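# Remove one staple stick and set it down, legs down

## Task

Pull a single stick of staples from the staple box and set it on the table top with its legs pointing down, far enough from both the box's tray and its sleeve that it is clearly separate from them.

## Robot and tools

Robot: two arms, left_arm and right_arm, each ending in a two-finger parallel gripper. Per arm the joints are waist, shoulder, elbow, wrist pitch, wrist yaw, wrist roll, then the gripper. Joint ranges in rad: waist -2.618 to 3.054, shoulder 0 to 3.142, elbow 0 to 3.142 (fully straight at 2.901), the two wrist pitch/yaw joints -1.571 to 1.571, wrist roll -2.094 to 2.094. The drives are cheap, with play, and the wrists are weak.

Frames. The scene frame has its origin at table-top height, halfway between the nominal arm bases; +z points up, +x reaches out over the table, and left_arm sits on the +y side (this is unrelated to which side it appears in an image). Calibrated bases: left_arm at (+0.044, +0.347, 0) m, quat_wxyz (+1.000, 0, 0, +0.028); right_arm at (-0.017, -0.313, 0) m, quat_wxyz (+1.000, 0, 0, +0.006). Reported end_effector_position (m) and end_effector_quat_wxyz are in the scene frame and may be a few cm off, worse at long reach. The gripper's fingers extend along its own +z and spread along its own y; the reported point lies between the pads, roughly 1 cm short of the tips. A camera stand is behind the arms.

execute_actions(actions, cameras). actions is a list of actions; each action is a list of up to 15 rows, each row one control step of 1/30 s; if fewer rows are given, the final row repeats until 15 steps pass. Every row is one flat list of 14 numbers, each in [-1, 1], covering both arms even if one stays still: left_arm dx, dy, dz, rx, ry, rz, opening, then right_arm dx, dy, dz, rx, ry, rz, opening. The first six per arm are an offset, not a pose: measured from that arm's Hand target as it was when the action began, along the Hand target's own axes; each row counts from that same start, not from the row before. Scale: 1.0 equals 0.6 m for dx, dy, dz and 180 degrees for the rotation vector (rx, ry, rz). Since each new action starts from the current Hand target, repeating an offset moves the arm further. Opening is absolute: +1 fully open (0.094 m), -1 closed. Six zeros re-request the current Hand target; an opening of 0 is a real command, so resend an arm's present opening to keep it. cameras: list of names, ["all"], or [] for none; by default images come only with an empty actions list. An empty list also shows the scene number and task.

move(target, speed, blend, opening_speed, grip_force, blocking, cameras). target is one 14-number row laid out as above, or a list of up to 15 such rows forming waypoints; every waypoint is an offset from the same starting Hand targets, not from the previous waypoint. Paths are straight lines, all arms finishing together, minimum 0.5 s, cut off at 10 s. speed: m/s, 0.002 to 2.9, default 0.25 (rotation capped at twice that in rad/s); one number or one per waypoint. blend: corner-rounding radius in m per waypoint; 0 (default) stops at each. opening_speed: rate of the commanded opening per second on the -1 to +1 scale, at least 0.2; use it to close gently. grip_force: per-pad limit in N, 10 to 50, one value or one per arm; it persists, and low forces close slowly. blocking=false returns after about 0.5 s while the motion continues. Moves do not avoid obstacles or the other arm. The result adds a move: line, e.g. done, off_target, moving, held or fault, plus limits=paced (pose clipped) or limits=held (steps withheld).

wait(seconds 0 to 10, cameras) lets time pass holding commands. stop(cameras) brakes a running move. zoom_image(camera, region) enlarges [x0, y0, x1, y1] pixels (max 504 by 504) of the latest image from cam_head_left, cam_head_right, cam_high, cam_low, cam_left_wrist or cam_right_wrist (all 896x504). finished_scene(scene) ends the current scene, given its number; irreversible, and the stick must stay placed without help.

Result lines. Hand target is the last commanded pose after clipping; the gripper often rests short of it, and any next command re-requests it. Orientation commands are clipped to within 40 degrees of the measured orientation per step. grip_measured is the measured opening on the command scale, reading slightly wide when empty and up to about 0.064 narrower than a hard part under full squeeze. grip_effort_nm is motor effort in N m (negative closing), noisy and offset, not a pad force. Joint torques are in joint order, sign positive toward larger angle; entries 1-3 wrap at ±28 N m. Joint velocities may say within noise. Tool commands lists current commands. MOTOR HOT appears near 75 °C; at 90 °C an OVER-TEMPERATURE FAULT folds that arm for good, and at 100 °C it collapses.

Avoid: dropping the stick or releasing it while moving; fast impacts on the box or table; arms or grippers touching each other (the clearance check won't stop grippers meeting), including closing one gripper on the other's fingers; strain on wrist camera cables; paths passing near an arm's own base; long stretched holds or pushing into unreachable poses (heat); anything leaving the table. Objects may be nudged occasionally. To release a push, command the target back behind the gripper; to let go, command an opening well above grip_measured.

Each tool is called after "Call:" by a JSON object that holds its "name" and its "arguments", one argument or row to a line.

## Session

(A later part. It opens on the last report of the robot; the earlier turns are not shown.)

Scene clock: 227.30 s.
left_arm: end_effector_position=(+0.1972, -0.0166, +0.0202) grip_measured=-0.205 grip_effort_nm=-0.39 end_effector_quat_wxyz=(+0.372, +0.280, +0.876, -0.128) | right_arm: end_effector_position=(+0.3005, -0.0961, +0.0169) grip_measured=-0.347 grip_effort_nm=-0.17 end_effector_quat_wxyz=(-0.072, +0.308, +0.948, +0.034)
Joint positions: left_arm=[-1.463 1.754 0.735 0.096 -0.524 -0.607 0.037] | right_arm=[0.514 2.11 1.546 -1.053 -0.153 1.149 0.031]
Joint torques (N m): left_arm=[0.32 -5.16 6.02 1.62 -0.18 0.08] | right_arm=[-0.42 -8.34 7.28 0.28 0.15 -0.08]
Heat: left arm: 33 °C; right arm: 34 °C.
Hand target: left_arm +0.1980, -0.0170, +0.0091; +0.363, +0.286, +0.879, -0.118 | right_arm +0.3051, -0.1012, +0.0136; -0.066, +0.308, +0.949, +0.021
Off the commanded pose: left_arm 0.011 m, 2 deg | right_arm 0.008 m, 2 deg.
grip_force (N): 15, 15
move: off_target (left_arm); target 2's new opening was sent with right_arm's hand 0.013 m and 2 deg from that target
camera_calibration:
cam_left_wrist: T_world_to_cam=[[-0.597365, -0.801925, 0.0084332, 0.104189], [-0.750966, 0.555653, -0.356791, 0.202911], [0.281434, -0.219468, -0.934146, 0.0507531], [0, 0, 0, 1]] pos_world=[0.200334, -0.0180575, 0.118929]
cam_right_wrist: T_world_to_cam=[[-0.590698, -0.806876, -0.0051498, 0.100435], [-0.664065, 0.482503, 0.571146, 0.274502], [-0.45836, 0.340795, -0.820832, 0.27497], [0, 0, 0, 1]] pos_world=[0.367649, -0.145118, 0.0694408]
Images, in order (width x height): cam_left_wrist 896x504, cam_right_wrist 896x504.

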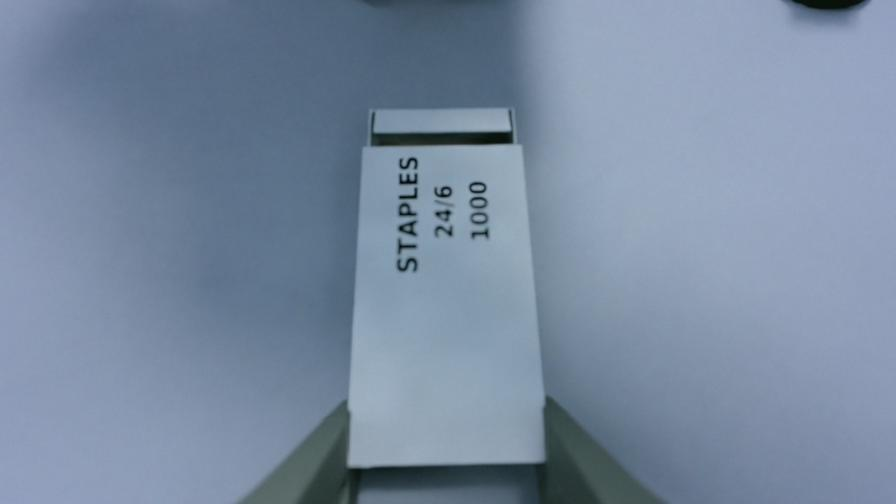

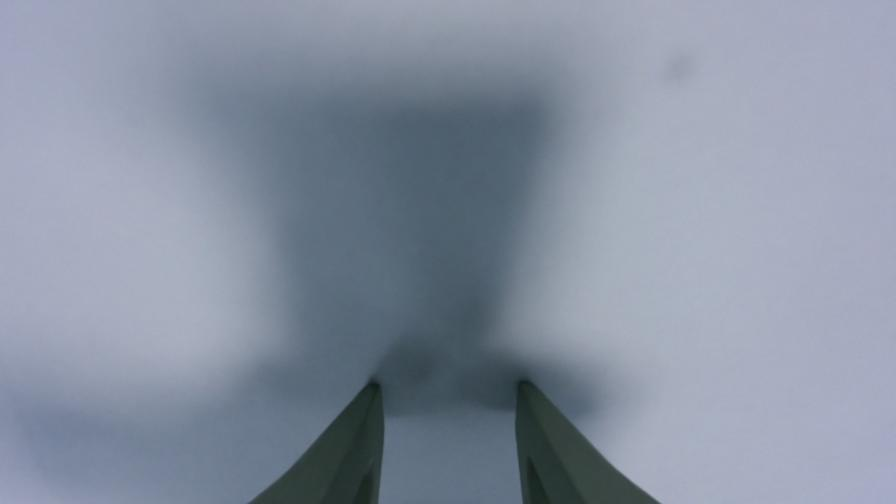

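Call:
{"name": "move", "arguments": {
  "target": [
    [0,0,0,0,0,0,-0.3,0,0,0,0,0,0,0.2],
    [0,0,0,0,0,0,-0.3,0.0885,-0.0132,0.0105,0,0,0,0.2]
  ],
  "speed": 0.08,
  "opening_speed": 1.0,
  "cameras": ["cam_left_wrist","cam_right_wrist"]
}}

Scene clock: 259.73 s.
left_arm: end_effector_position=(+0.1972, -0.0166, +0.0202) grip_measured=-0.205 grip_effort_nm=-0.39 end_effector_quat_wxyz=(+0.372, +0.280, +0.876, -0.128) | right_arm: end_effector_position=(+0.2639, -0.0729, +0.0163) grip_measured=+0.197 grip_effort_nm=0.13 end_effector_quat_wxyz=(-0.064, +0.306, +0.949, +0.030)
Joint positions: left_arm=[-1.463 1.754 0.735 0.096 -0.524 -0.607 0.037] | right_arm=[0.626 2.039 1.438 -0.996 -0.14 1.259 0.056]
Joint torques (N m): left_arm=[0.28 -5 6.19 1.61 -0.15 0.03] | right_arm=[0.73 -10.14 4.03 0.4 -0.02 0.07]
Heat: left arm: 33 °C; right arm: 35 °C.
Hand target: left_arm +0.1980, -0.0170, +0.0091; +0.363, +0.286, +0.879, -0.118 | right_arm +0.2572, -0.0762, +0.0147; -0.066, +0.308, +0.949, +0.021
Off the commanded pose: left_arm 0.011 m, 2 deg | right_arm 0.008 m, 1 deg.
grip_force (N): 15, 15
move: off_target (left_arm)
camera_calibration:
cam_left_wrist: T_world_to_cam=[[-0.597365, -0.801925, 0.0084332, 0.104189], [-0.750966, 0.555653, -0.356791, 0.202911], [0.281434, -0.219468, -0.934146, 0.0507531], [0, 0, 0, 1]] pos_world=[0.200334, -0.0180575, 0.118929]
cam_right_wrist: T_world_to_cam=[[-0.587773, -0.809024, -0.00177236, 0.0965948], [-0.672308, 0.487225, 0.557326, 0.242027], [-0.450027, 0.328773, -0.830292, 0.246758], [0, 0, 0, 1]] pos_world=[0.33054, -0.120902, 0.0701638]
Images, in order (width x height): cam_left_wrist 896x504, cam_right_wrist 896x504.

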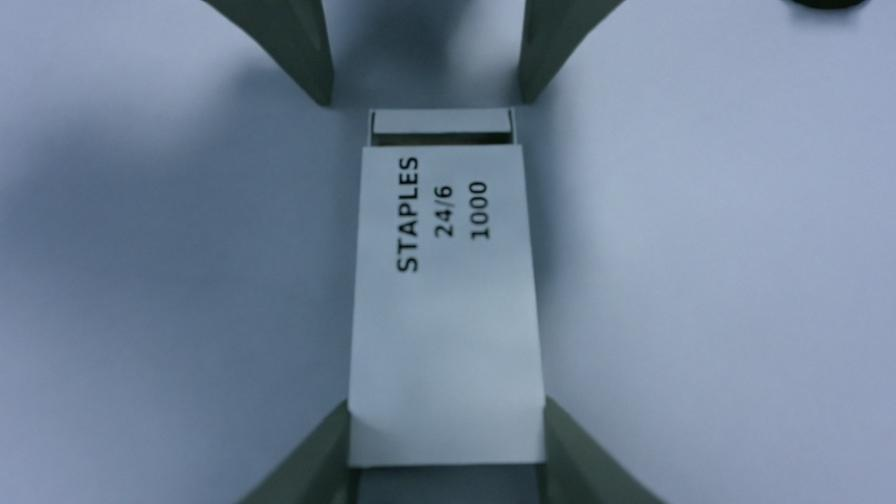

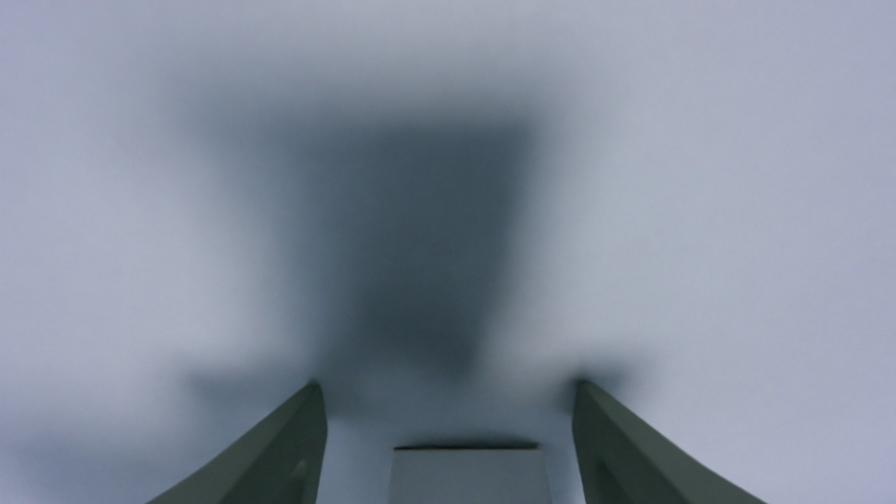

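Call:
{"name": "move", "arguments": {
  "target": [
    [0,0,0,0,0,0,-0.3,0.0202,-0.0087,-0.0007,0,0,0,0.2]
  ],
  "speed": 0.08,
  "grip_force": [10,20],
  "cameras": ["cam_left_wrist","cam_right_wrist"]
}}

Scene clock: 266.90 s.
left_arm: end_effector_position=(+0.1972, -0.0166, +0.0202) grip_measured=-0.205 grip_effort_nm=-0.30 end_effector_quat_wxyz=(+0.372, +0.280, +0.876, -0.128) | right_arm: end_effector_position=(+0.2520, -0.0707, +0.0161) grip_measured=+0.197 grip_effort_nm=0.13 end_effector_quat_wxyz=(-0.064, +0.308, +0.949, +0.029)
Joint positions: left_arm=[-1.463 1.754 0.735 0.096 -0.524 -0.607 0.037] | right_arm=[0.65 2.011 1.395 -0.98 -0.139 1.287 0.056]
Joint torques (N m): left_arm=[0.61 -4.98 6.22 1.65 -0.16 0.07] | right_arm=[0.98 -10.29 4.14 0.37 -0.01 0.08]
Heat: left arm: 33 °C; right arm: 35 °C.
Hand target: left_arm +0.1980, -0.0170, +0.0091; +0.363, +0.286, +0.879, -0.118 | right_arm +0.2445, -0.0735, +0.0167; -0.066, +0.308, +0.949, +0.021
Off the commanded pose: left_arm 0.011 m, 2 deg | right_arm 0.008 m, 1 deg.
grip_force (N): 10, 20
move: off_target (left_arm)
camera_calibration:
cam_left_wrist: T_world_to_cam=[[-0.597365, -0.801925, 0.0084332, 0.104189], [-0.750966, 0.555653, -0.356791, 0.202911], [0.281434, -0.219468, -0.934146, 0.0507531], [0, 0, 0, 1]] pos_world=[0.200334, -0.0180575, 0.118929]
cam_right_wrist: T_world_to_cam=[[-0.590293, -0.807189, 0.000479107, 0.0921008], [-0.670232, 0.490468, 0.556984, 0.232741], [-0.449826, 0.328463, -0.830523, 0.240499], [0, 0, 0, 1]] pos_world=[0.31854, -0.118805, 0.0700631]
Images, in order (width x height): cam_left_wrist 896x504, cam_right_wrist 896x504.

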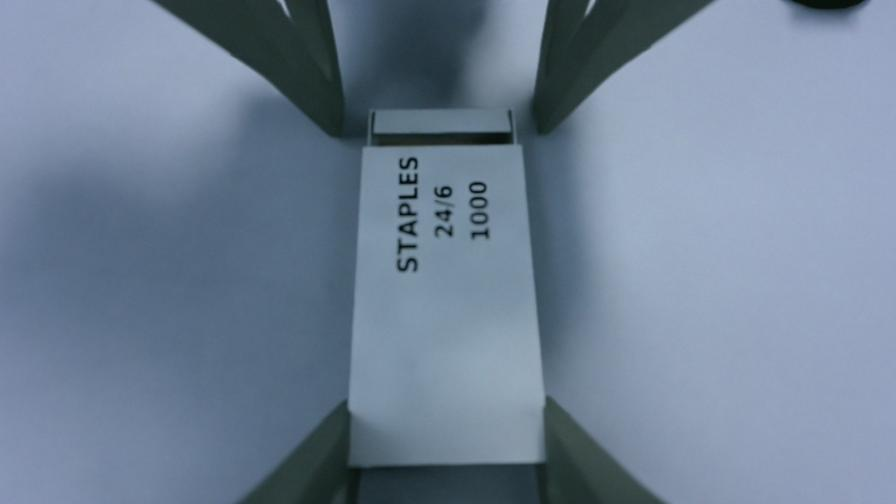

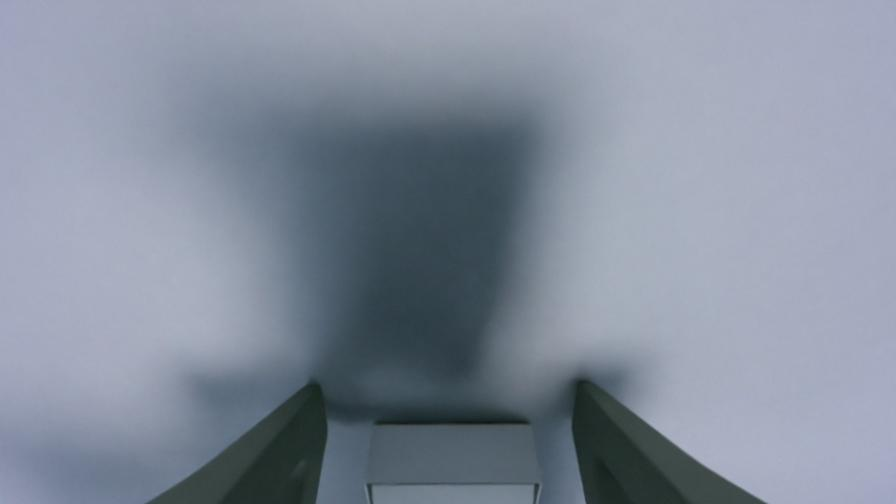

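Call:
{"name": "move", "arguments": {
  "target": [
    [0,0,0,0,0,0,-0.3,0.0125,0,-0.001,0,0,0,0.2],
    [0,0,0,0,0,0,-0.3,0.0125,0,-0.001,0,0,0,-0.35]
  ],
  "speed": 0.08,
  "opening_speed": 0.8,
  "cameras": ["cam_right_wrist"]
}}

Scene clock: 277.30 s.
left_arm: end_effector_position=(+0.1972, -0.0166, +0.0202) grip_measured=-0.205 grip_effort_nm=-0.30 end_effector_quat_wxyz=(+0.372, +0.280, +0.876, -0.128) | right_arm: end_effector_position=(+0.2447, -0.0657, +0.0160) grip_measured=-0.212 grip_effort_nm=-0.49 end_effector_quat_wxyz=(-0.065, +0.306, +0.949, +0.027)
Joint positions: left_arm=[-1.463 1.754 0.735 0.096 -0.524 -0.607 0.037] | right_arm=[0.674 2.005 1.385 -0.977 -0.139 1.307 0.037]
Joint torques (N m): left_arm=[0.58 -4.96 6.19 1.63 -0.18 0.05] | right_arm=[0.66 -10.51 4.38 0.32 -0.02 0.07]
Heat: left arm: 33 °C; right arm: 36 °C.
Hand target: left_arm +0.1980, -0.0170, +0.0091; +0.363, +0.286, +0.879, -0.118 | right_arm +0.2385, -0.0692, +0.0183; -0.066, +0.308, +0.949, +0.021
Off the commanded pose: left_arm 0.011 m, 2 deg | right_arm 0.007 m, 1 deg.
grip_force (N): 10, 20
move: off_target (left_arm)
camera_calibration:
cam_right_wrist: T_world_to_cam=[[-0.587662, -0.809098, 0.0036878, 0.0909126], [-0.670649, 0.489644, 0.557206, 0.225576], [-0.45264, 0.324976, -0.830366, 0.236027], [0, 0, 0, 1]] pos_world=[0.311543, -0.113598, 0.0699609]
Images, in order (width x height): cam_right_wrist 896x504.

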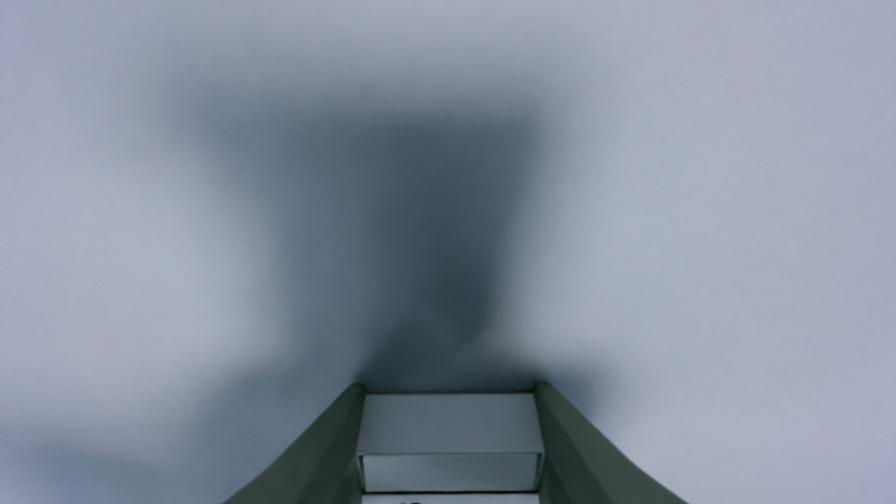

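Call:
{"name": "move", "arguments": {
  "target": [
    [0,0,0,0,0,0,-0.3,-0.0826,0.0008,-0.0116,0,0,0,-0.35]
  ],
  "speed": 0.05,
  "cameras": ["cam_left_wrist","cam_right_wrist"]
}}

Scene clock: 282.03 s.
left_arm: end_effector_position=(+0.2018, -0.0283, +0.0287) grip_measured=-0.205 grip_effort_nm=-0.30 end_effector_quat_wxyz=(+0.384, +0.272, +0.870, -0.149) | right_arm: end_effector_position=(+0.2550, -0.0814, +0.0191) grip_measured=-0.213 grip_effort_nm=-0.50 end_effector_quat_wxyz=(-0.106, +0.307, +0.945, +0.036)
Joint positions: left_arm=[-1.454 1.761 0.746 0.148 -0.521 -0.597 0.037] | right_arm=[0.585 2.034 1.429 -1.041 -0.212 1.217 0.037]
Joint torques (N m): left_arm=[-0.23 -5.86 5.19 1.12 -0.15 -0.02] | right_arm=[-3.3 -8.44 8.08 0.39 0.66 -0.3]
Heat: left arm: 33 °C; right arm: 37 °C.
Hand target: left_arm +0.1980, -0.0170, +0.0090; +0.363, +0.286, +0.879, -0.118 | right_arm +0.2794, -0.0981, +0.0185; -0.066, +0.308, +0.949, +0.021
Off the commanded pose: left_arm 0.023 m, 5 deg | right_arm 0.030 m, 5 deg.
grip_force (N): 10, 20
move: off_target (left_arm, right_arm)
camera_calibration:
cam_left_wrist: T_world_to_cam=[[-0.598101, -0.800275, 0.0428399, 0.0966916], [-0.746445, 0.536819, -0.393249, 0.215466], [0.29171, -0.26718, -0.918433, 0.0508915], [0, 0, 0, 1]] pos_world=[0.203819, -0.024689, 0.12733]
cam_right_wrist: T_world_to_cam=[[-0.589562, -0.80761, 0.0134866, 0.0847252], [-0.625855, 0.467307, 0.624444, 0.223952], [-0.51061, 0.359708, -0.780953, 0.264954], [0, 0, 0, 1]] pos_world=[0.3254, -0.131535, 0.0659285]
Images, in order (width x height): cam_left_wrist 896x504, cam_right_wrist 896x504.

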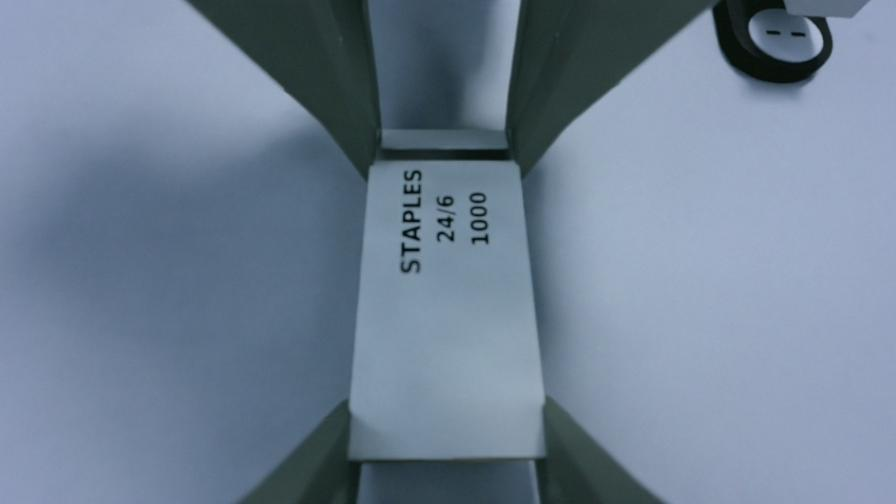

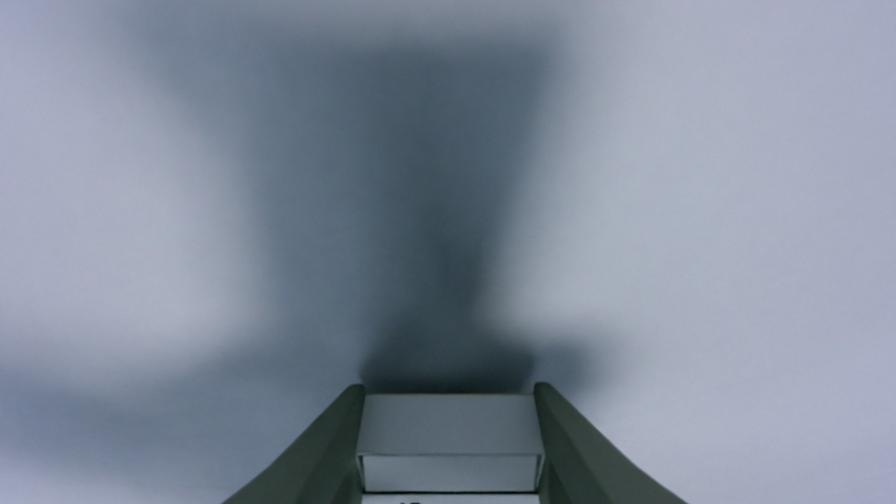

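Call:
{"name": "zoom_image", "arguments": {
  "camera": "cam_left_wrist",
  "region": [330, 90, 560, 230]
}}

Call:
{"name": "zoom_image", "arguments": {
  "camera": "cam_right_wrist",
  "region": [300, 370, 600, 504]
}}

Scaled by 2.191 from the camera's 896x504 image, which has a finer 1280x720 frame.

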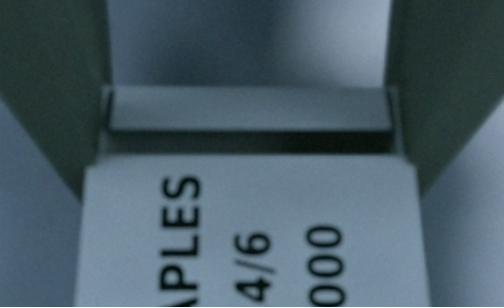

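Scaled by 1.680 from the camera's 896x504 image, which has a finer 1280x720 frame.

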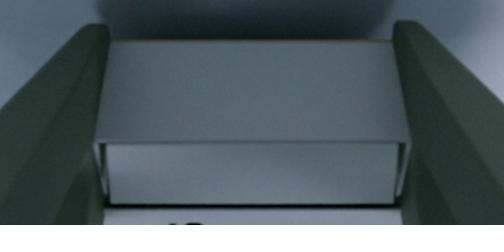

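Call:
{"name": "move", "arguments": {
  "target": [
    [0.033,0,-0.026,0,0,0,-0.3,0,0,0,0,0,0.025,-0.35],
    [0.033,0,-0.026,0,0,0,-0.3,0,0,0,0,0,-0.025,-0.35],
    [0.033,0,-0.026,0,0,0,-0.3,0,0,0,0,0,0,-0.35]
  ],
  "speed": 0.05,
  "blend": [0.02,0.02,0],
  "grip_force": [20,20],
  "cameras": ["cam_left_wrist","cam_right_wrist"]
}}

Scene clock: 347.50 s.
left_arm: end_effector_position=(+0.1920, -0.0266, +0.0275) grip_measured=-0.210 grip_effort_nm=-0.48 end_effector_quat_wxyz=(+0.396, +0.261, +0.866, -0.156) | right_arm: end_effector_position=(+0.2474, -0.0800, +0.0209) grip_measured=-0.213 grip_effort_nm=-0.50 end_effector_quat_wxyz=(-0.125, +0.294, +0.947, +0.038)
Joint positions: left_arm=[-1.497 1.761 0.714 0.19 -0.568 -0.638 0.037] | right_arm=[0.585 2.034 1.429 -1.064 -0.243 1.187 0.037]
Joint torques (N m): left_arm=[-1.85 -8.76 1.98 0.7 -0.07 -0.2] | right_arm=[-3.33 -8.57 8.03 0.58 0.92 0]
Heat: left arm: 34 °C; right arm: 36 °C.
Hand target: left_arm +0.1778, -0.0023, +0.0061; +0.363, +0.286, +0.879, -0.118 | right_arm +0.2794, -0.0981, +0.0185; -0.066, +0.308, +0.949, +0.021
Off the commanded pose: left_arm 0.035 m, 7 deg | right_arm 0.037 m, 7 deg.
grip_force (N): 20, 20
move: off_target (left_arm, right_arm); blend cut to 0.0191 m at target 1, 0.0196 m at target 2
camera_calibration:
cam_left_wrist: T_world_to_cam=[[-0.587053, -0.807668, 0.0551444, 0.0895932], [-0.747106, 0.514281, -0.421127, 0.207073], [0.311771, -0.288423, -0.905324, 0.0484467], [0, 0, 0, 1]] pos_world=[0.192197, -0.0201589, 0.126123]
cam_right_wrist: T_world_to_cam=[[-0.567399, -0.823272, 0.0167921, 0.0745815], [-0.61729, 0.438756, 0.653029, 0.212364], [-0.544988, 0.360162, -0.757147, 0.269962], [0, 0, 0, 1]] pos_world=[0.320534, -0.129005, 0.0644684]
Images, in order (width x height): cam_left_wrist 896x504, cam_right_wrist 896x504.

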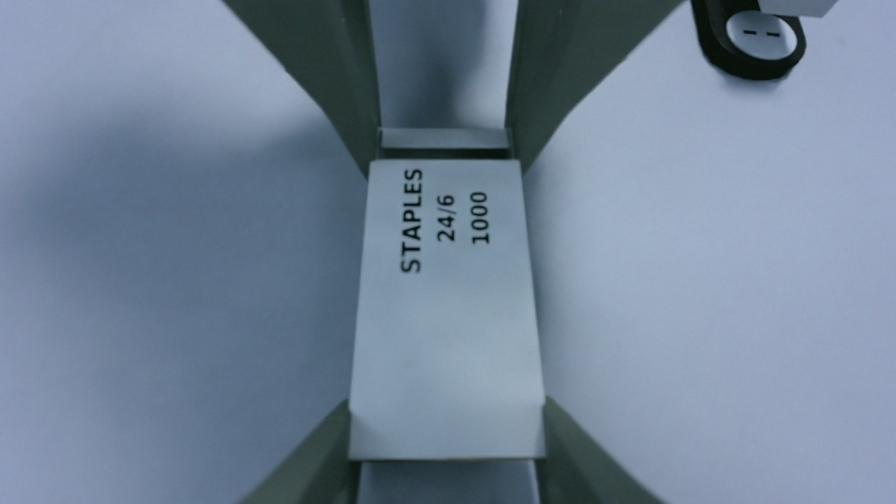

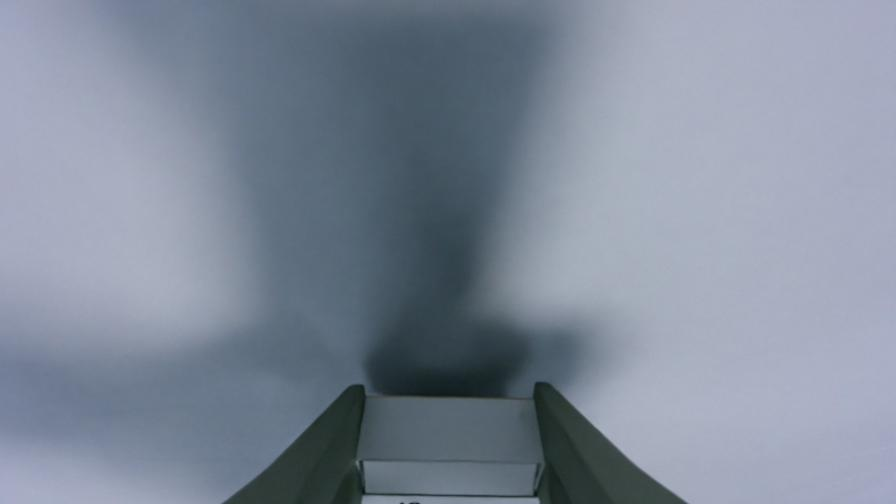

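Call:
{"name": "move", "arguments": {
  "target": [
    [0.0177,0,-0.0177,0,0,0,-0.34,-0.0413,0.0004,-0.0058,0,0,0,-0.4]
  ],
  "speed": 0.03,
  "grip_force": [35,35],
  "cameras": ["cam_left_wrist","cam_right_wrist"]
}}

Scene clock: 392.37 s.
left_arm: end_effector_position=(+0.1862, -0.0246, +0.0300) grip_measured=-0.225 grip_effort_nm=-0.76 end_effector_quat_wxyz=(+0.406, +0.255, +0.862, -0.164) | right_arm: end_effector_position=(+0.2448, -0.0799, +0.0254) grip_measured=-0.223 grip_effort_nm=-0.77 end_effector_quat_wxyz=(-0.159, +0.292, +0.942, +0.041)
Joint positions: left_arm=[-1.523 1.749 0.686 0.221 -0.598 -0.658 0.036] | right_arm=[0.562 2.063 1.475 -1.13 -0.297 1.153 0.036]
Joint torques (N m): left_arm=[-2.86 -9.92 1.07 0.29 -0.05 -0.35] | right_arm=[-6.8 -8.66 8.9 0.77 1.44 -0.18]
Heat: left arm: 37 °C; right arm: 37 °C.
Hand target: left_arm +0.1656, +0.0066, +0.0061; +0.363, +0.286, +0.879, -0.118 | right_arm +0.2997, -0.1126, +0.0185; -0.066, +0.308, +0.949, +0.021
Off the commanded pose: left_arm 0.044 m, 8 deg | right_arm 0.064 m, 11 deg.
grip_force (N): 35, 35
move: off_target (left_arm, right_arm)
camera_calibration:
cam_left_wrist: T_world_to_cam=[[-0.582803, -0.80988, 0.0665978, 0.0865373], [-0.743774, 0.498626, -0.445166, 0.202467], [0.327324, -0.308978, -0.892968, 0.0493282], [0, 0, 0, 1]] pos_world=[0.184877, -0.015629, 0.128417]
cam_right_wrist: T_world_to_cam=[[-0.563373, -0.825586, 0.0319, 0.0715362], [-0.57444, 0.41916, 0.703082, 0.194491], [-0.593826, 0.377773, -0.710393, 0.284174], [0, 0, 0, 1]] pos_world=[0.320775, -0.129817, 0.06285]
Images, in order (width x height): cam_left_wrist 896x504, cam_right_wrist 896x504.

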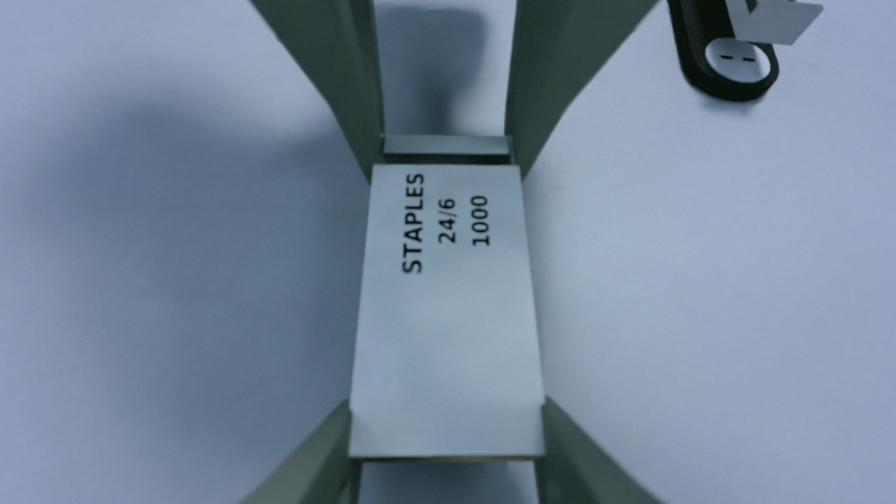

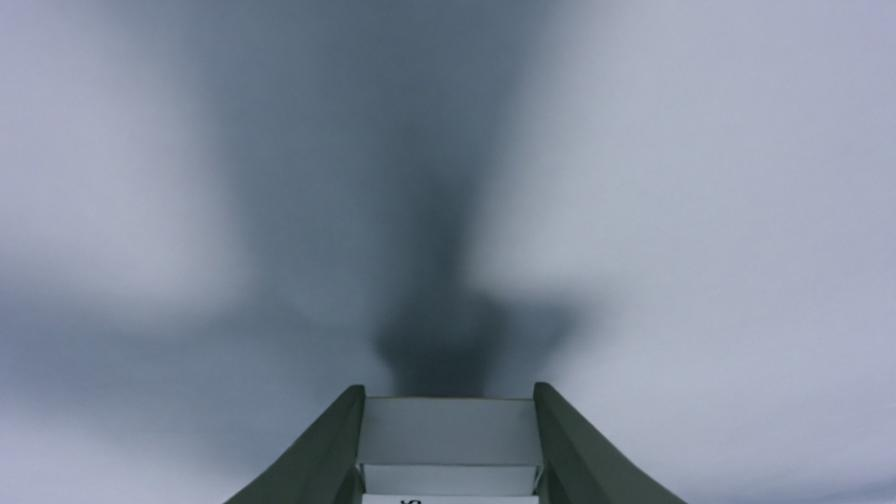

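Call:
{"name": "move", "arguments": {
  "target": [
    [-0.0177,0,0.0177,0,0,0,-0.3,0.0413,-0.0004,0.0058,0,0,0,-0.4]
  ],
  "speed": 0.05,
  "grip_force": [35,35]
}}

Call:
{"name": "move", "arguments": {
  "target": [
    [0,0,0,0,0,0,-0.26,-0.0165,0.0002,-0.0023,0,0,0,-0.4]
  ],
  "speed": 0.02,
  "grip_force": [10,35],
  "cameras": ["cam_left_wrist"]
}}

Scene clock: 434.33 s.
left_arm: end_effector_position=(+0.1883, -0.0245, +0.0292) grip_measured=-0.225 grip_effort_nm=-0.76 end_effector_quat_wxyz=(+0.403, +0.255, +0.864, -0.165) | right_arm: end_effector_position=(+0.2441, -0.0780, +0.0230) grip_measured=-0.223 grip_effort_nm=-0.77 end_effector_quat_wxyz=(-0.154, +0.300, +0.941, +0.037)
Joint positions: left_arm=[-1.512 1.749 0.686 0.223 -0.584 -0.653 0.036] | right_arm=[0.574 2.063 1.468 -1.116 -0.286 1.181 0.036]
Joint torques (N m): left_arm=[-0.62 -8.08 3.99 0.4 0.07 -0.07] | right_arm=[-2.41 -10.78 5.71 0.92 1.28 0.07]
Heat: left arm: 38 °C; right arm: 36 °C.
Hand target: left_arm +0.1778, -0.0023, +0.0061; +0.363, +0.286, +0.879, -0.118 | right_arm +0.2794, -0.0982, +0.0185; -0.066, +0.308, +0.949, +0.021
Off the commanded pose: left_arm 0.034 m, 8 deg | right_arm 0.041 m, 10 deg.
grip_force (N): 35, 35
move: off_target (left_arm, right_arm)

Scene clock: 435.23 s.
left_arm: end_effector_position=(+0.1882, -0.0246, +0.0291) grip_measured=-0.211 grip_effort_nm=-0.31 end_effector_quat_wxyz=(+0.403, +0.255, +0.864, -0.165) | right_arm: end_effector_position=(+0.2444, -0.0783, +0.0230) grip_measured=-0.223 grip_effort_nm=-0.77 end_effector_quat_wxyz=(-0.153, +0.297, +0.942, +0.037)
Joint positions: left_arm=[-1.512 1.749 0.686 0.223 -0.583 -0.652 0.037] | right_arm=[0.573 2.063 1.468 -1.116 -0.286 1.174 0.036]
Joint torques (N m): left_arm=[-0.62 -8.28 3.75 0.39 0.09 -0.07] | right_arm=[-4.53 -9.95 7.05 0.82 1.32 -0.07]
Heat: left arm: 38 °C; right arm: 36 °C.
Hand target: left_arm +0.1778, -0.0023, +0.0061; +0.363, +0.286, +0.879, -0.118 | right_arm +0.2876, -0.1039, +0.0185; -0.066, +0.308, +0.949, +0.021
Off the commanded pose: left_arm 0.034 m, 8 deg | right_arm 0.050 m, 10 deg.
grip_force (N): 10, 35
move: off_target (left_arm, right_arm)
camera_calibration:
cam_left_wrist: T_world_to_cam=[[-0.584193, -0.808464, 0.0714386, 0.0879603], [-0.746306, 0.500507, -0.438772, 0.203922], [0.318976, -0.309643, -0.895754, 0.0494885], [0, 0, 0, 1]] pos_world=[0.187788, -0.0156279, 0.127521]
Images, in order (width x height): cam_left_wrist 896x504.

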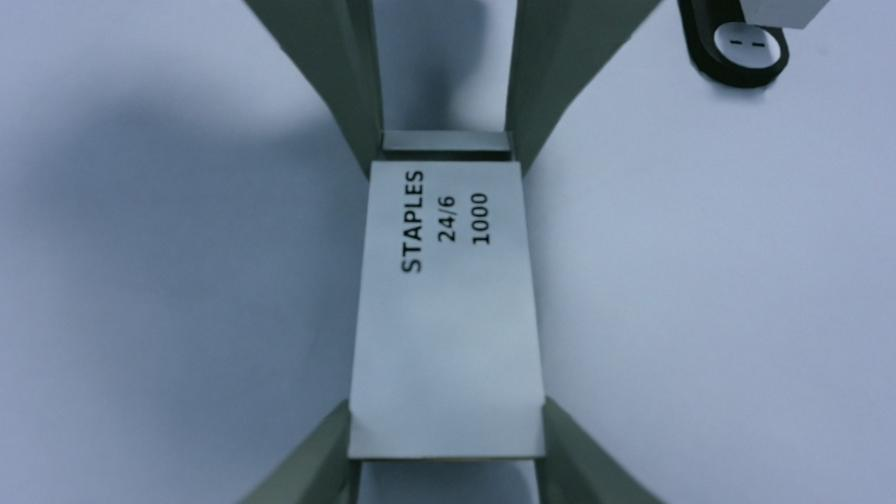

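Call:
{"name": "move", "arguments": {
  "target": [
    [0.0177,0,-0.0177,0,0,0,-0.26,-0.0248,0.0002,-0.0035,0,0,0,-0.4]
  ],
  "speed": 0.02,
  "grip_force": [10,35],
  "cameras": ["cam_left_wrist"]
}}

Scene clock: 439.17 s.
left_arm: end_effector_position=(+0.1868, -0.0247, +0.0306) grip_measured=-0.211 grip_effort_nm=-0.31 end_effector_quat_wxyz=(+0.408, +0.253, +0.862, -0.164) | right_arm: end_effector_position=(+0.2452, -0.0804, +0.0257) grip_measured=-0.223 grip_effort_nm=-0.77 end_effector_quat_wxyz=(-0.160, +0.295, +0.941, +0.041)
Joint positions: left_arm=[-1.523 1.749 0.686 0.224 -0.602 -0.66 0.037] | right_arm=[0.56 2.063 1.476 -1.132 -0.298 1.156 0.036]
Joint velocities: left_arm=[-0.046 -0.022 -0.002 0.066 -0.022 -0.037 -0.001] | right_arm=[within noise]
Joint torques (N m): left_arm=[-2.93 -10.06 1.1 0.23 0.03 -0.39] | right_arm=[-6.64 -8.7 8.85 0.78 1.45 -0.22]
Heat: left arm: 38 °C; right arm: 36 °C.
Hand target: left_arm +0.1657, +0.0066, +0.0061; +0.364, +0.286, +0.879, -0.118 | right_arm +0.2997, -0.1125, +0.0185; -0.066, +0.308, +0.949, +0.021
Off the commanded pose: left_arm 0.045 m, 8 deg | right_arm 0.064 m, 11 deg.
grip_force (N): 10, 35
move: off_target (left_arm, right_arm)
camera_calibration:
cam_left_wrist: T_world_to_cam=[[-0.580131, -0.811678, 0.0680192, 0.0861936], [-0.744641, 0.494665, -0.448125, 0.203365], [0.330087, -0.310621, -0.891379, 0.0489642], [0, 0, 0, 1]] pos_world=[0.185275, -0.0154267, 0.128916]
Images, in order (width x height): cam_left_wrist 896x504.

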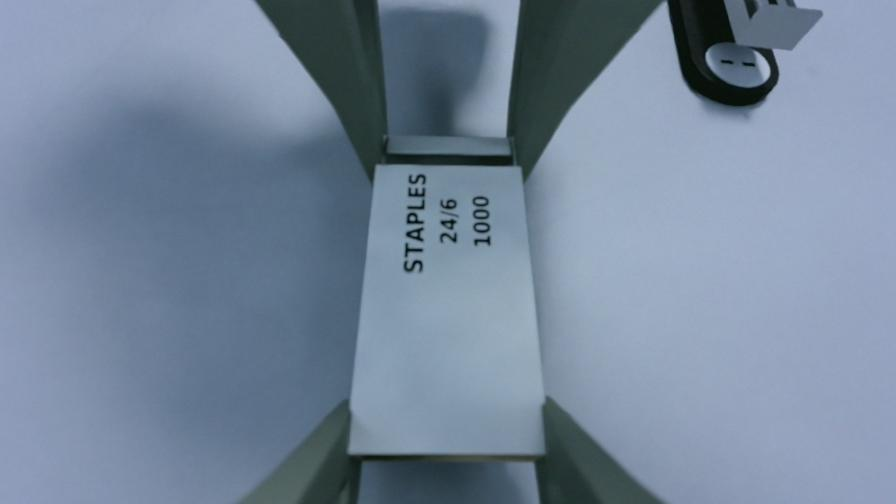

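Call:
{"name": "move", "arguments": {
  "target": [
    [-0.0337,-0.0188,0.0243,0,0,0,-0.26,0.1235,-0.0187,0.0192,0,0,0,-0.4],
    [-0.0337,-0.0188,0.0243,0,0,0,-0.26,0.1235,-0.0187,0.0192,0,0,0,-0.05]
  ],
  "speed": 0.06,
  "opening_speed": 0.8,
  "grip_force": [10,15],
  "cameras": ["cam_left_wrist","cam_right_wrist"]
}}

Scene clock: 492.80 s.
left_arm: end_effector_position=(+0.1794, -0.0216, +0.0226) grip_measured=-0.211 grip_effort_nm=-0.31 end_effector_quat_wxyz=(+0.376, +0.274, +0.873, -0.144) | right_arm: end_effector_position=(+0.2303, -0.0741, +0.0162) grip_measured=-0.053 grip_effort_nm=0.14 end_effector_quat_wxyz=(-0.084, +0.308, +0.947, +0.025)
Joint positions: left_arm=[-1.523 1.749 0.725 0.104 -0.556 -0.666 0.037] | right_arm=[0.666 1.969 1.329 -0.981 -0.169 1.302 0.044]
Joint torques (N m): left_arm=[0.01 -5.44 7.02 1.13 -0.25 0.01] | right_arm=[0.64 -9.95 4.57 0.51 0.21 0.05]
Heat: left arm: 39 °C; right arm: 34 °C.
Hand target: left_arm +0.1789, -0.0170, +0.0100; +0.363, +0.286, +0.879, -0.118 | right_arm +0.2325, -0.0777, +0.0174; -0.066, +0.308, +0.949, +0.021
Off the commanded pose: left_arm 0.013 m, 4 deg | right_arm 0.004 m, 2 deg.
grip_force (N): 10, 15
move: off_target (left_arm); target 2's new opening was sent with right_arm's hand 0.007 m and 3 deg from that target
camera_calibration:
cam_left_wrist: T_world_to_cam=[[-0.598288, -0.800429, 0.0369459, 0.0890926], [-0.750605, 0.543717, -0.375451, 0.193267], [0.280434, -0.25236, -0.926105, 0.0561094], [0, 0, 0, 1]] pos_world=[0.182635, -0.0196104, 0.121234]
cam_right_wrist: T_world_to_cam=[[-0.590041, -0.807144, 0.0192563, 0.0761486], [-0.64765, 0.487419, 0.585638, 0.214037], [-0.48208, 0.333079, -0.810344, 0.239422], [0, 0, 0, 1]] pos_world=[0.298973, -0.12261, 0.0671996]
Images, in order (width x height): cam_left_wrist 896x504, cam_right_wrist 896x504.

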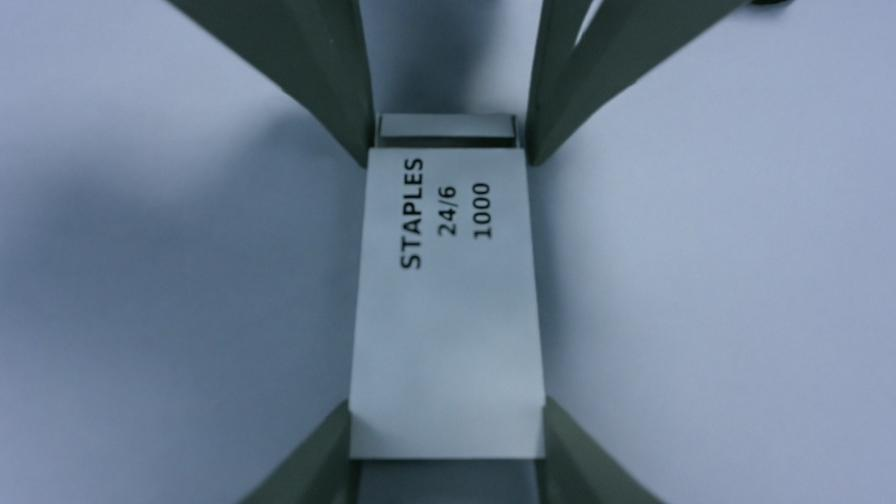

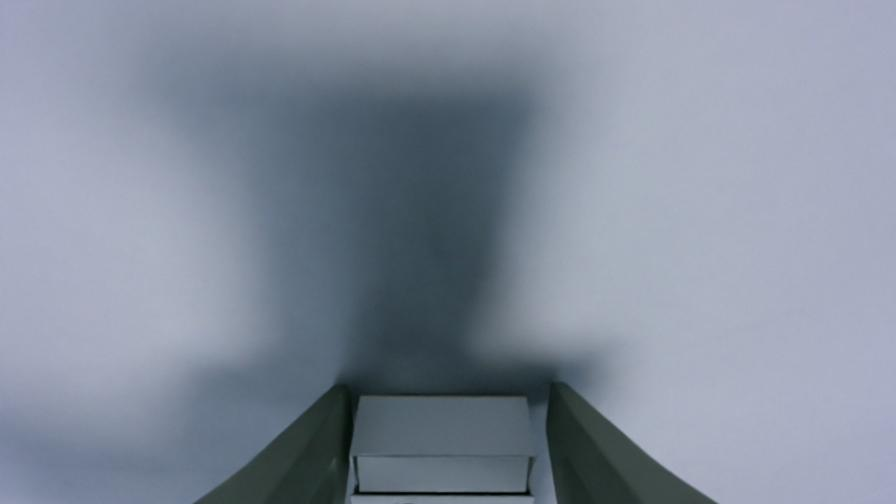

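Call:
{"name": "zoom_image", "arguments": {
  "camera": "cam_left_wrist",
  "region": [320, 390, 580, 504]
}}

Call:
{"name": "zoom_image", "arguments": {
  "camera": "cam_left_wrist",
  "region": [340, 90, 560, 190]
}}

Scaled by 1.938 from the camera's 896x504 image, which has a finer 1280x720 frame.

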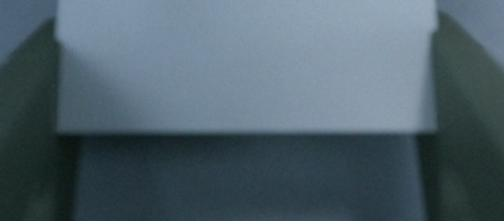

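Scaled by 2.291 from the camera's 896x504 image, which has a finer 1280x720 frame.

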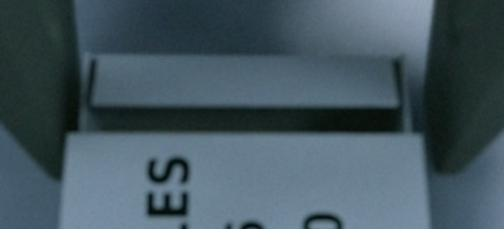

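Call:
{"name": "move", "arguments": {
  "target": [
    [0,0,0,0,0,0,0.0,0,0,0,0,0,0,-0.05],
    [0.0085,0,-0.0085,0,0,0,0.0,0,0,0,0,0,0,-0.05]
  ],
  "speed": 0.06,
  "opening_speed": 1.0,
  "grip_force": [15,15],
  "cameras": ["cam_left_wrist","cam_right_wrist"]
}}

Scene clock: 548.63 s.
left_arm: end_effector_position=(+0.1748, -0.0219, +0.0213) grip_measured=-0.002 grip_effort_nm=0.08 end_effector_quat_wxyz=(+0.372, +0.278, +0.874, -0.144) | right_arm: end_effector_position=(+0.2303, -0.0742, +0.0162) grip_measured=-0.053 grip_effort_nm=0.14 end_effector_quat_wxyz=(-0.084, +0.308, +0.947, +0.025)
Joint positions: left_arm=[-1.534 1.749 0.725 0.096 -0.553 -0.672 0.047] | right_arm=[0.666 1.969 1.329 -0.981 -0.168 1.302 0.044]
Joint torques (N m): left_arm=[-0.73 -6.38 5.42 1.11 -0.34 -0.09] | right_arm=[0.59 -9.99 4.53 0.51 0.23 0.04]
Heat: left arm: 35 °C; right arm: 34 °C.
Hand target: left_arm +0.1730, -0.0128, +0.0100; +0.363, +0.286, +0.879, -0.118 | right_arm +0.2325, -0.0777, +0.0174; -0.066, +0.308, +0.949, +0.021
Off the commanded pose: left_arm 0.015 m, 3 deg | right_arm 0.004 m, 2 deg.
grip_force (N): 15, 15
move: off_target (left_arm)
camera_calibration:
cam_left_wrist: T_world_to_cam=[[-0.604637, -0.79563, 0.0372417, 0.0873824], [-0.748289, 0.551397, -0.368817, 0.189147], [0.272907, -0.250868, -0.928756, 0.057636], [0, 0, 0, 1]] pos_world=[0.178642, -0.020312, 0.120036]
cam_right_wrist: T_world_to_cam=[[-0.589963, -0.807199, 0.0193351, 0.0761134], [-0.647858, 0.487524, 0.58532, 0.214133], [-0.481896, 0.332791, -0.810571, 0.239347], [0, 0, 0, 1]] pos_world=[0.298973, -0.122609, 0.0672001]
Images, in order (width x height): cam_left_wrist 896x504, cam_right_wrist 896x504.

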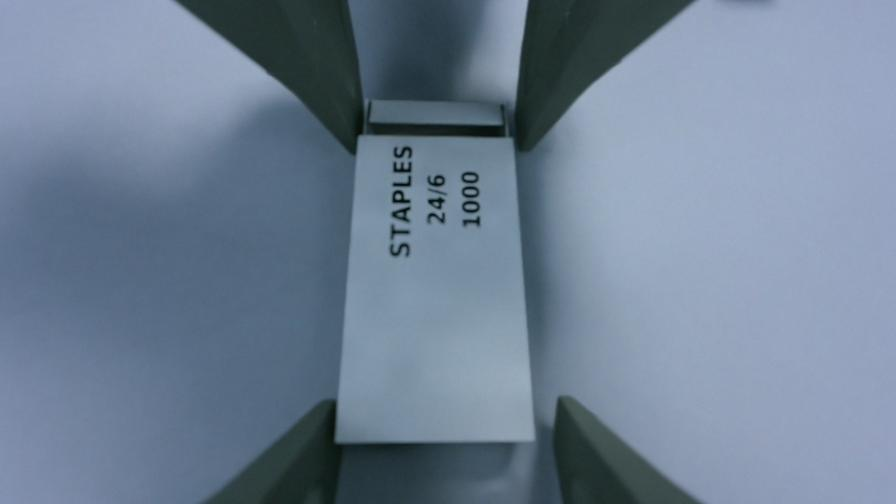

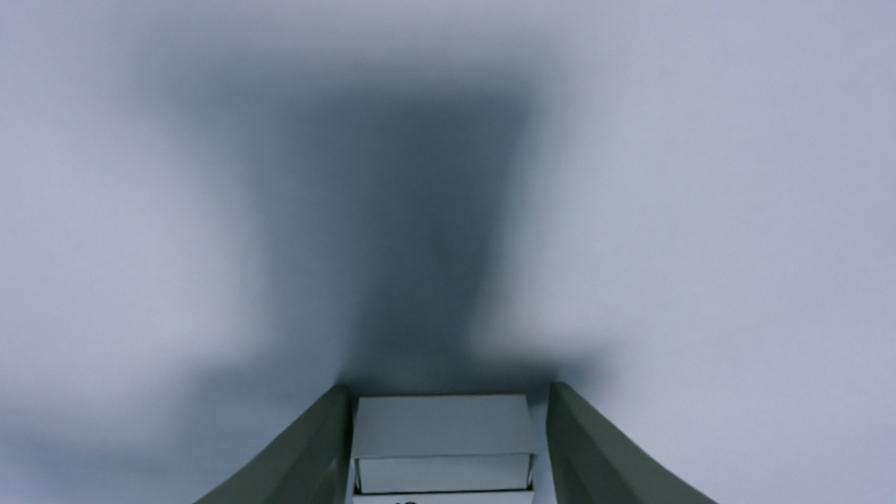

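Call:
{"name": "execute_actions", "arguments": {
  "actions": [],
  "cameras": ["cam_left_wrist", "cam_right_wrist"]
}}

Scene clock: 580.20 s.
left_arm: end_effector_position=(+0.1748, -0.0219, +0.0213) grip_measured=-0.002 grip_effort_nm=0.08 end_effector_quat_wxyz=(+0.372, +0.278, +0.874, -0.144) | right_arm: end_effector_position=(+0.2303, -0.0742, +0.0162) grip_measured=-0.053 grip_effort_nm=0.14 end_effector_quat_wxyz=(-0.084, +0.308, +0.947, +0.025)
Joint positions: left_arm=[-1.534 1.749 0.725 0.096 -0.553 -0.673 0.047] | right_arm=[0.666 1.969 1.329 -0.981 -0.168 1.302 0.044]
Joint velocities: within noise
Joint torques (N m): left_arm=[-0.66 -6.46 5.3 1.11 -0.39 -0.09] | right_arm=[0.64 -9.98 4.57 0.51 0.22 0.06]
Heat: left arm: 35 °C; right arm: 35 °C.
Hand target: left_arm +0.1730, -0.0128, +0.0100; +0.363, +0.286, +0.879, -0.118 | right_arm +0.2325, -0.0777, +0.0174; -0.066, +0.308, +0.949, +0.021
Tool commands: left_gripper/opening=+0.0 right_gripper/opening=-0.05
Off the commanded pose: left_arm 0.015 m, 3 deg | right_arm 0.004 m, 2 deg.
grip_force (N): 15, 15
camera_calibration:
cam_left_wrist: T_world_to_cam=[[-0.604387, -0.795803, 0.0376053, 0.0873706], [-0.748531, 0.551057, -0.368833, 0.18913], [0.272795, -0.251066, -0.928735, 0.0576746], [0, 0, 0, 1]] pos_world=[0.178642, -0.0202117, 0.120036]
cam_right_wrist: T_world_to_cam=[[-0.589963, -0.807199, 0.0193351, 0.0761134], [-0.647858, 0.487524, 0.58532, 0.214133], [-0.481896, 0.332791, -0.810571, 0.239347], [0, 0, 0, 1]] pos_world=[0.298973, -0.122609, 0.0672001]
Images, in order (width x height): cam_left_wrist 896x504, cam_right_wrist 896x504.

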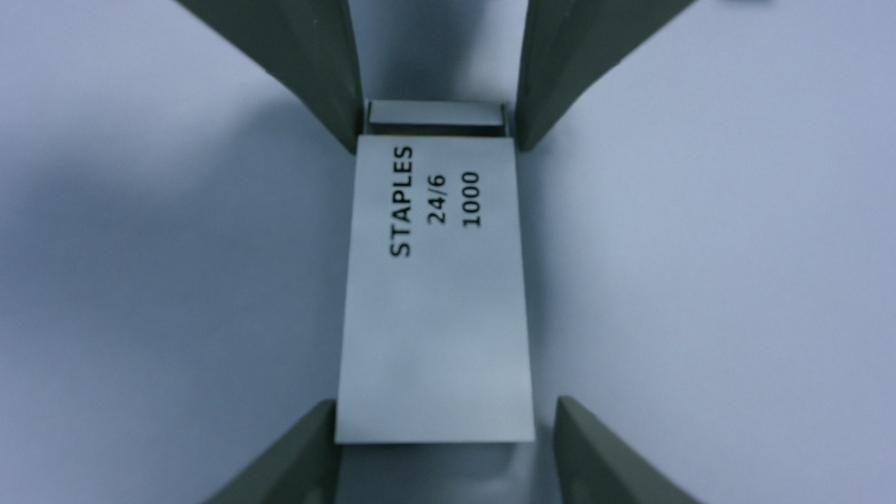

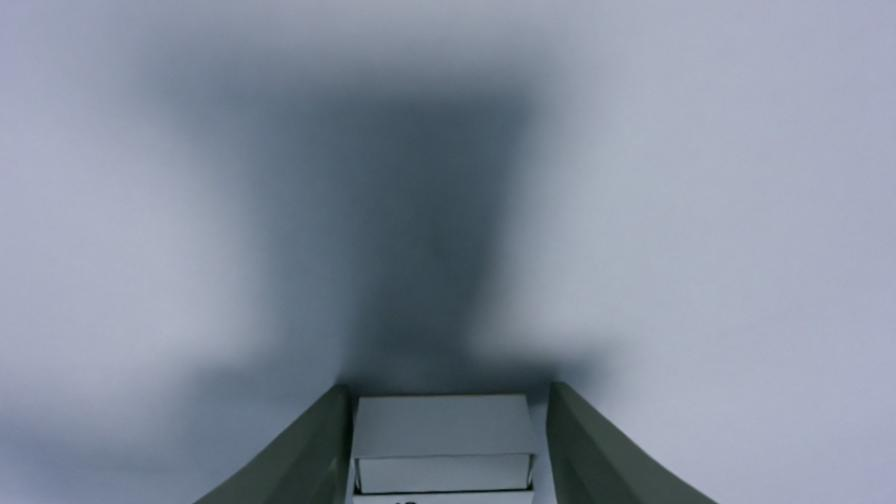

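Call:
{"name": "move", "arguments": {
  "target": [0.0085, 0.007, -0.0085, 0, 0, 0, 0.0, 0, 0, 0, 0, 0, 0, -0.05],
  "speed": 0.05,
  "cameras": ["cam_left_wrist"]
}}

Scene clock: 633.40 s.
left_arm: end_effector_position=(+0.1732, -0.0199, +0.0205) grip_measured=-0.002 grip_effort_nm=0.08 end_effector_quat_wxyz=(+0.376, +0.278, +0.873, -0.141) | right_arm: end_effector_position=(+0.2303, -0.0742, +0.0162) grip_measured=-0.053 grip_effort_nm=0.14 end_effector_quat_wxyz=(-0.084, +0.308, +0.947, +0.025)
Joint positions: left_arm=[-1.544 1.749 0.719 0.096 -0.567 -0.679 0.047] | right_arm=[0.666 1.969 1.329 -0.981 -0.168 1.302 0.044]
Joint torques (N m): left_arm=[-0.59 -8.29 3.22 1.11 -0.32 -0.16] | right_arm=[0.59 -9.98 4.57 0.51 0.22 0.03]
Heat: left arm: 35 °C; right arm: 35 °C.
Hand target: left_arm +0.1697, -0.0051, +0.0100; +0.363, +0.286, +0.879, -0.118 | right_arm +0.2325, -0.0777, +0.0174; -0.066, +0.308, +0.949, +0.021
Off the commanded pose: left_arm 0.018 m, 3 deg | right_arm 0.004 m, 2 deg.
grip_force (N): 15, 15
move: off_target (left_arm)
camera_calibration:
cam_left_wrist: T_world_to_cam=[[-0.602244, -0.797753, 0.029874, 0.0877203], [-0.747225, 0.550138, -0.372832, 0.186381], [0.280993, -0.246859, -0.927418, 0.0564621], [0, 0, 0, 1]] pos_world=[0.176232, -0.018618, 0.119232]
Images, in order (width x height): cam_left_wrist 896x504.

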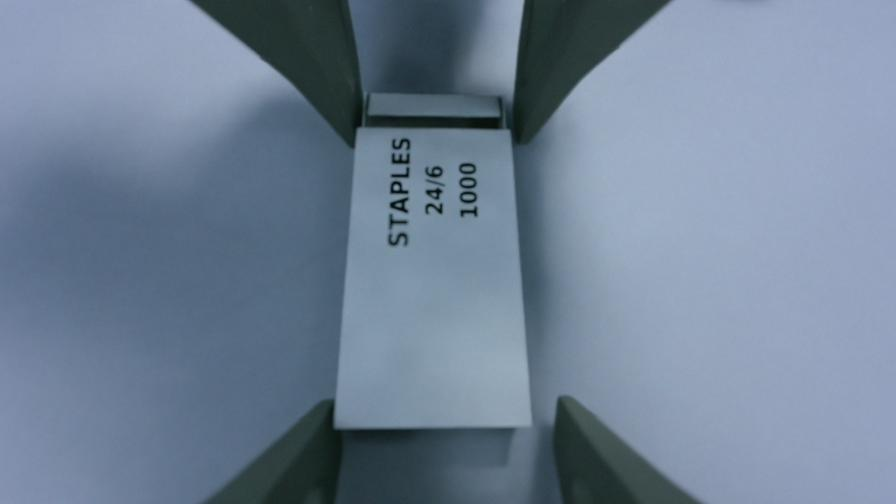

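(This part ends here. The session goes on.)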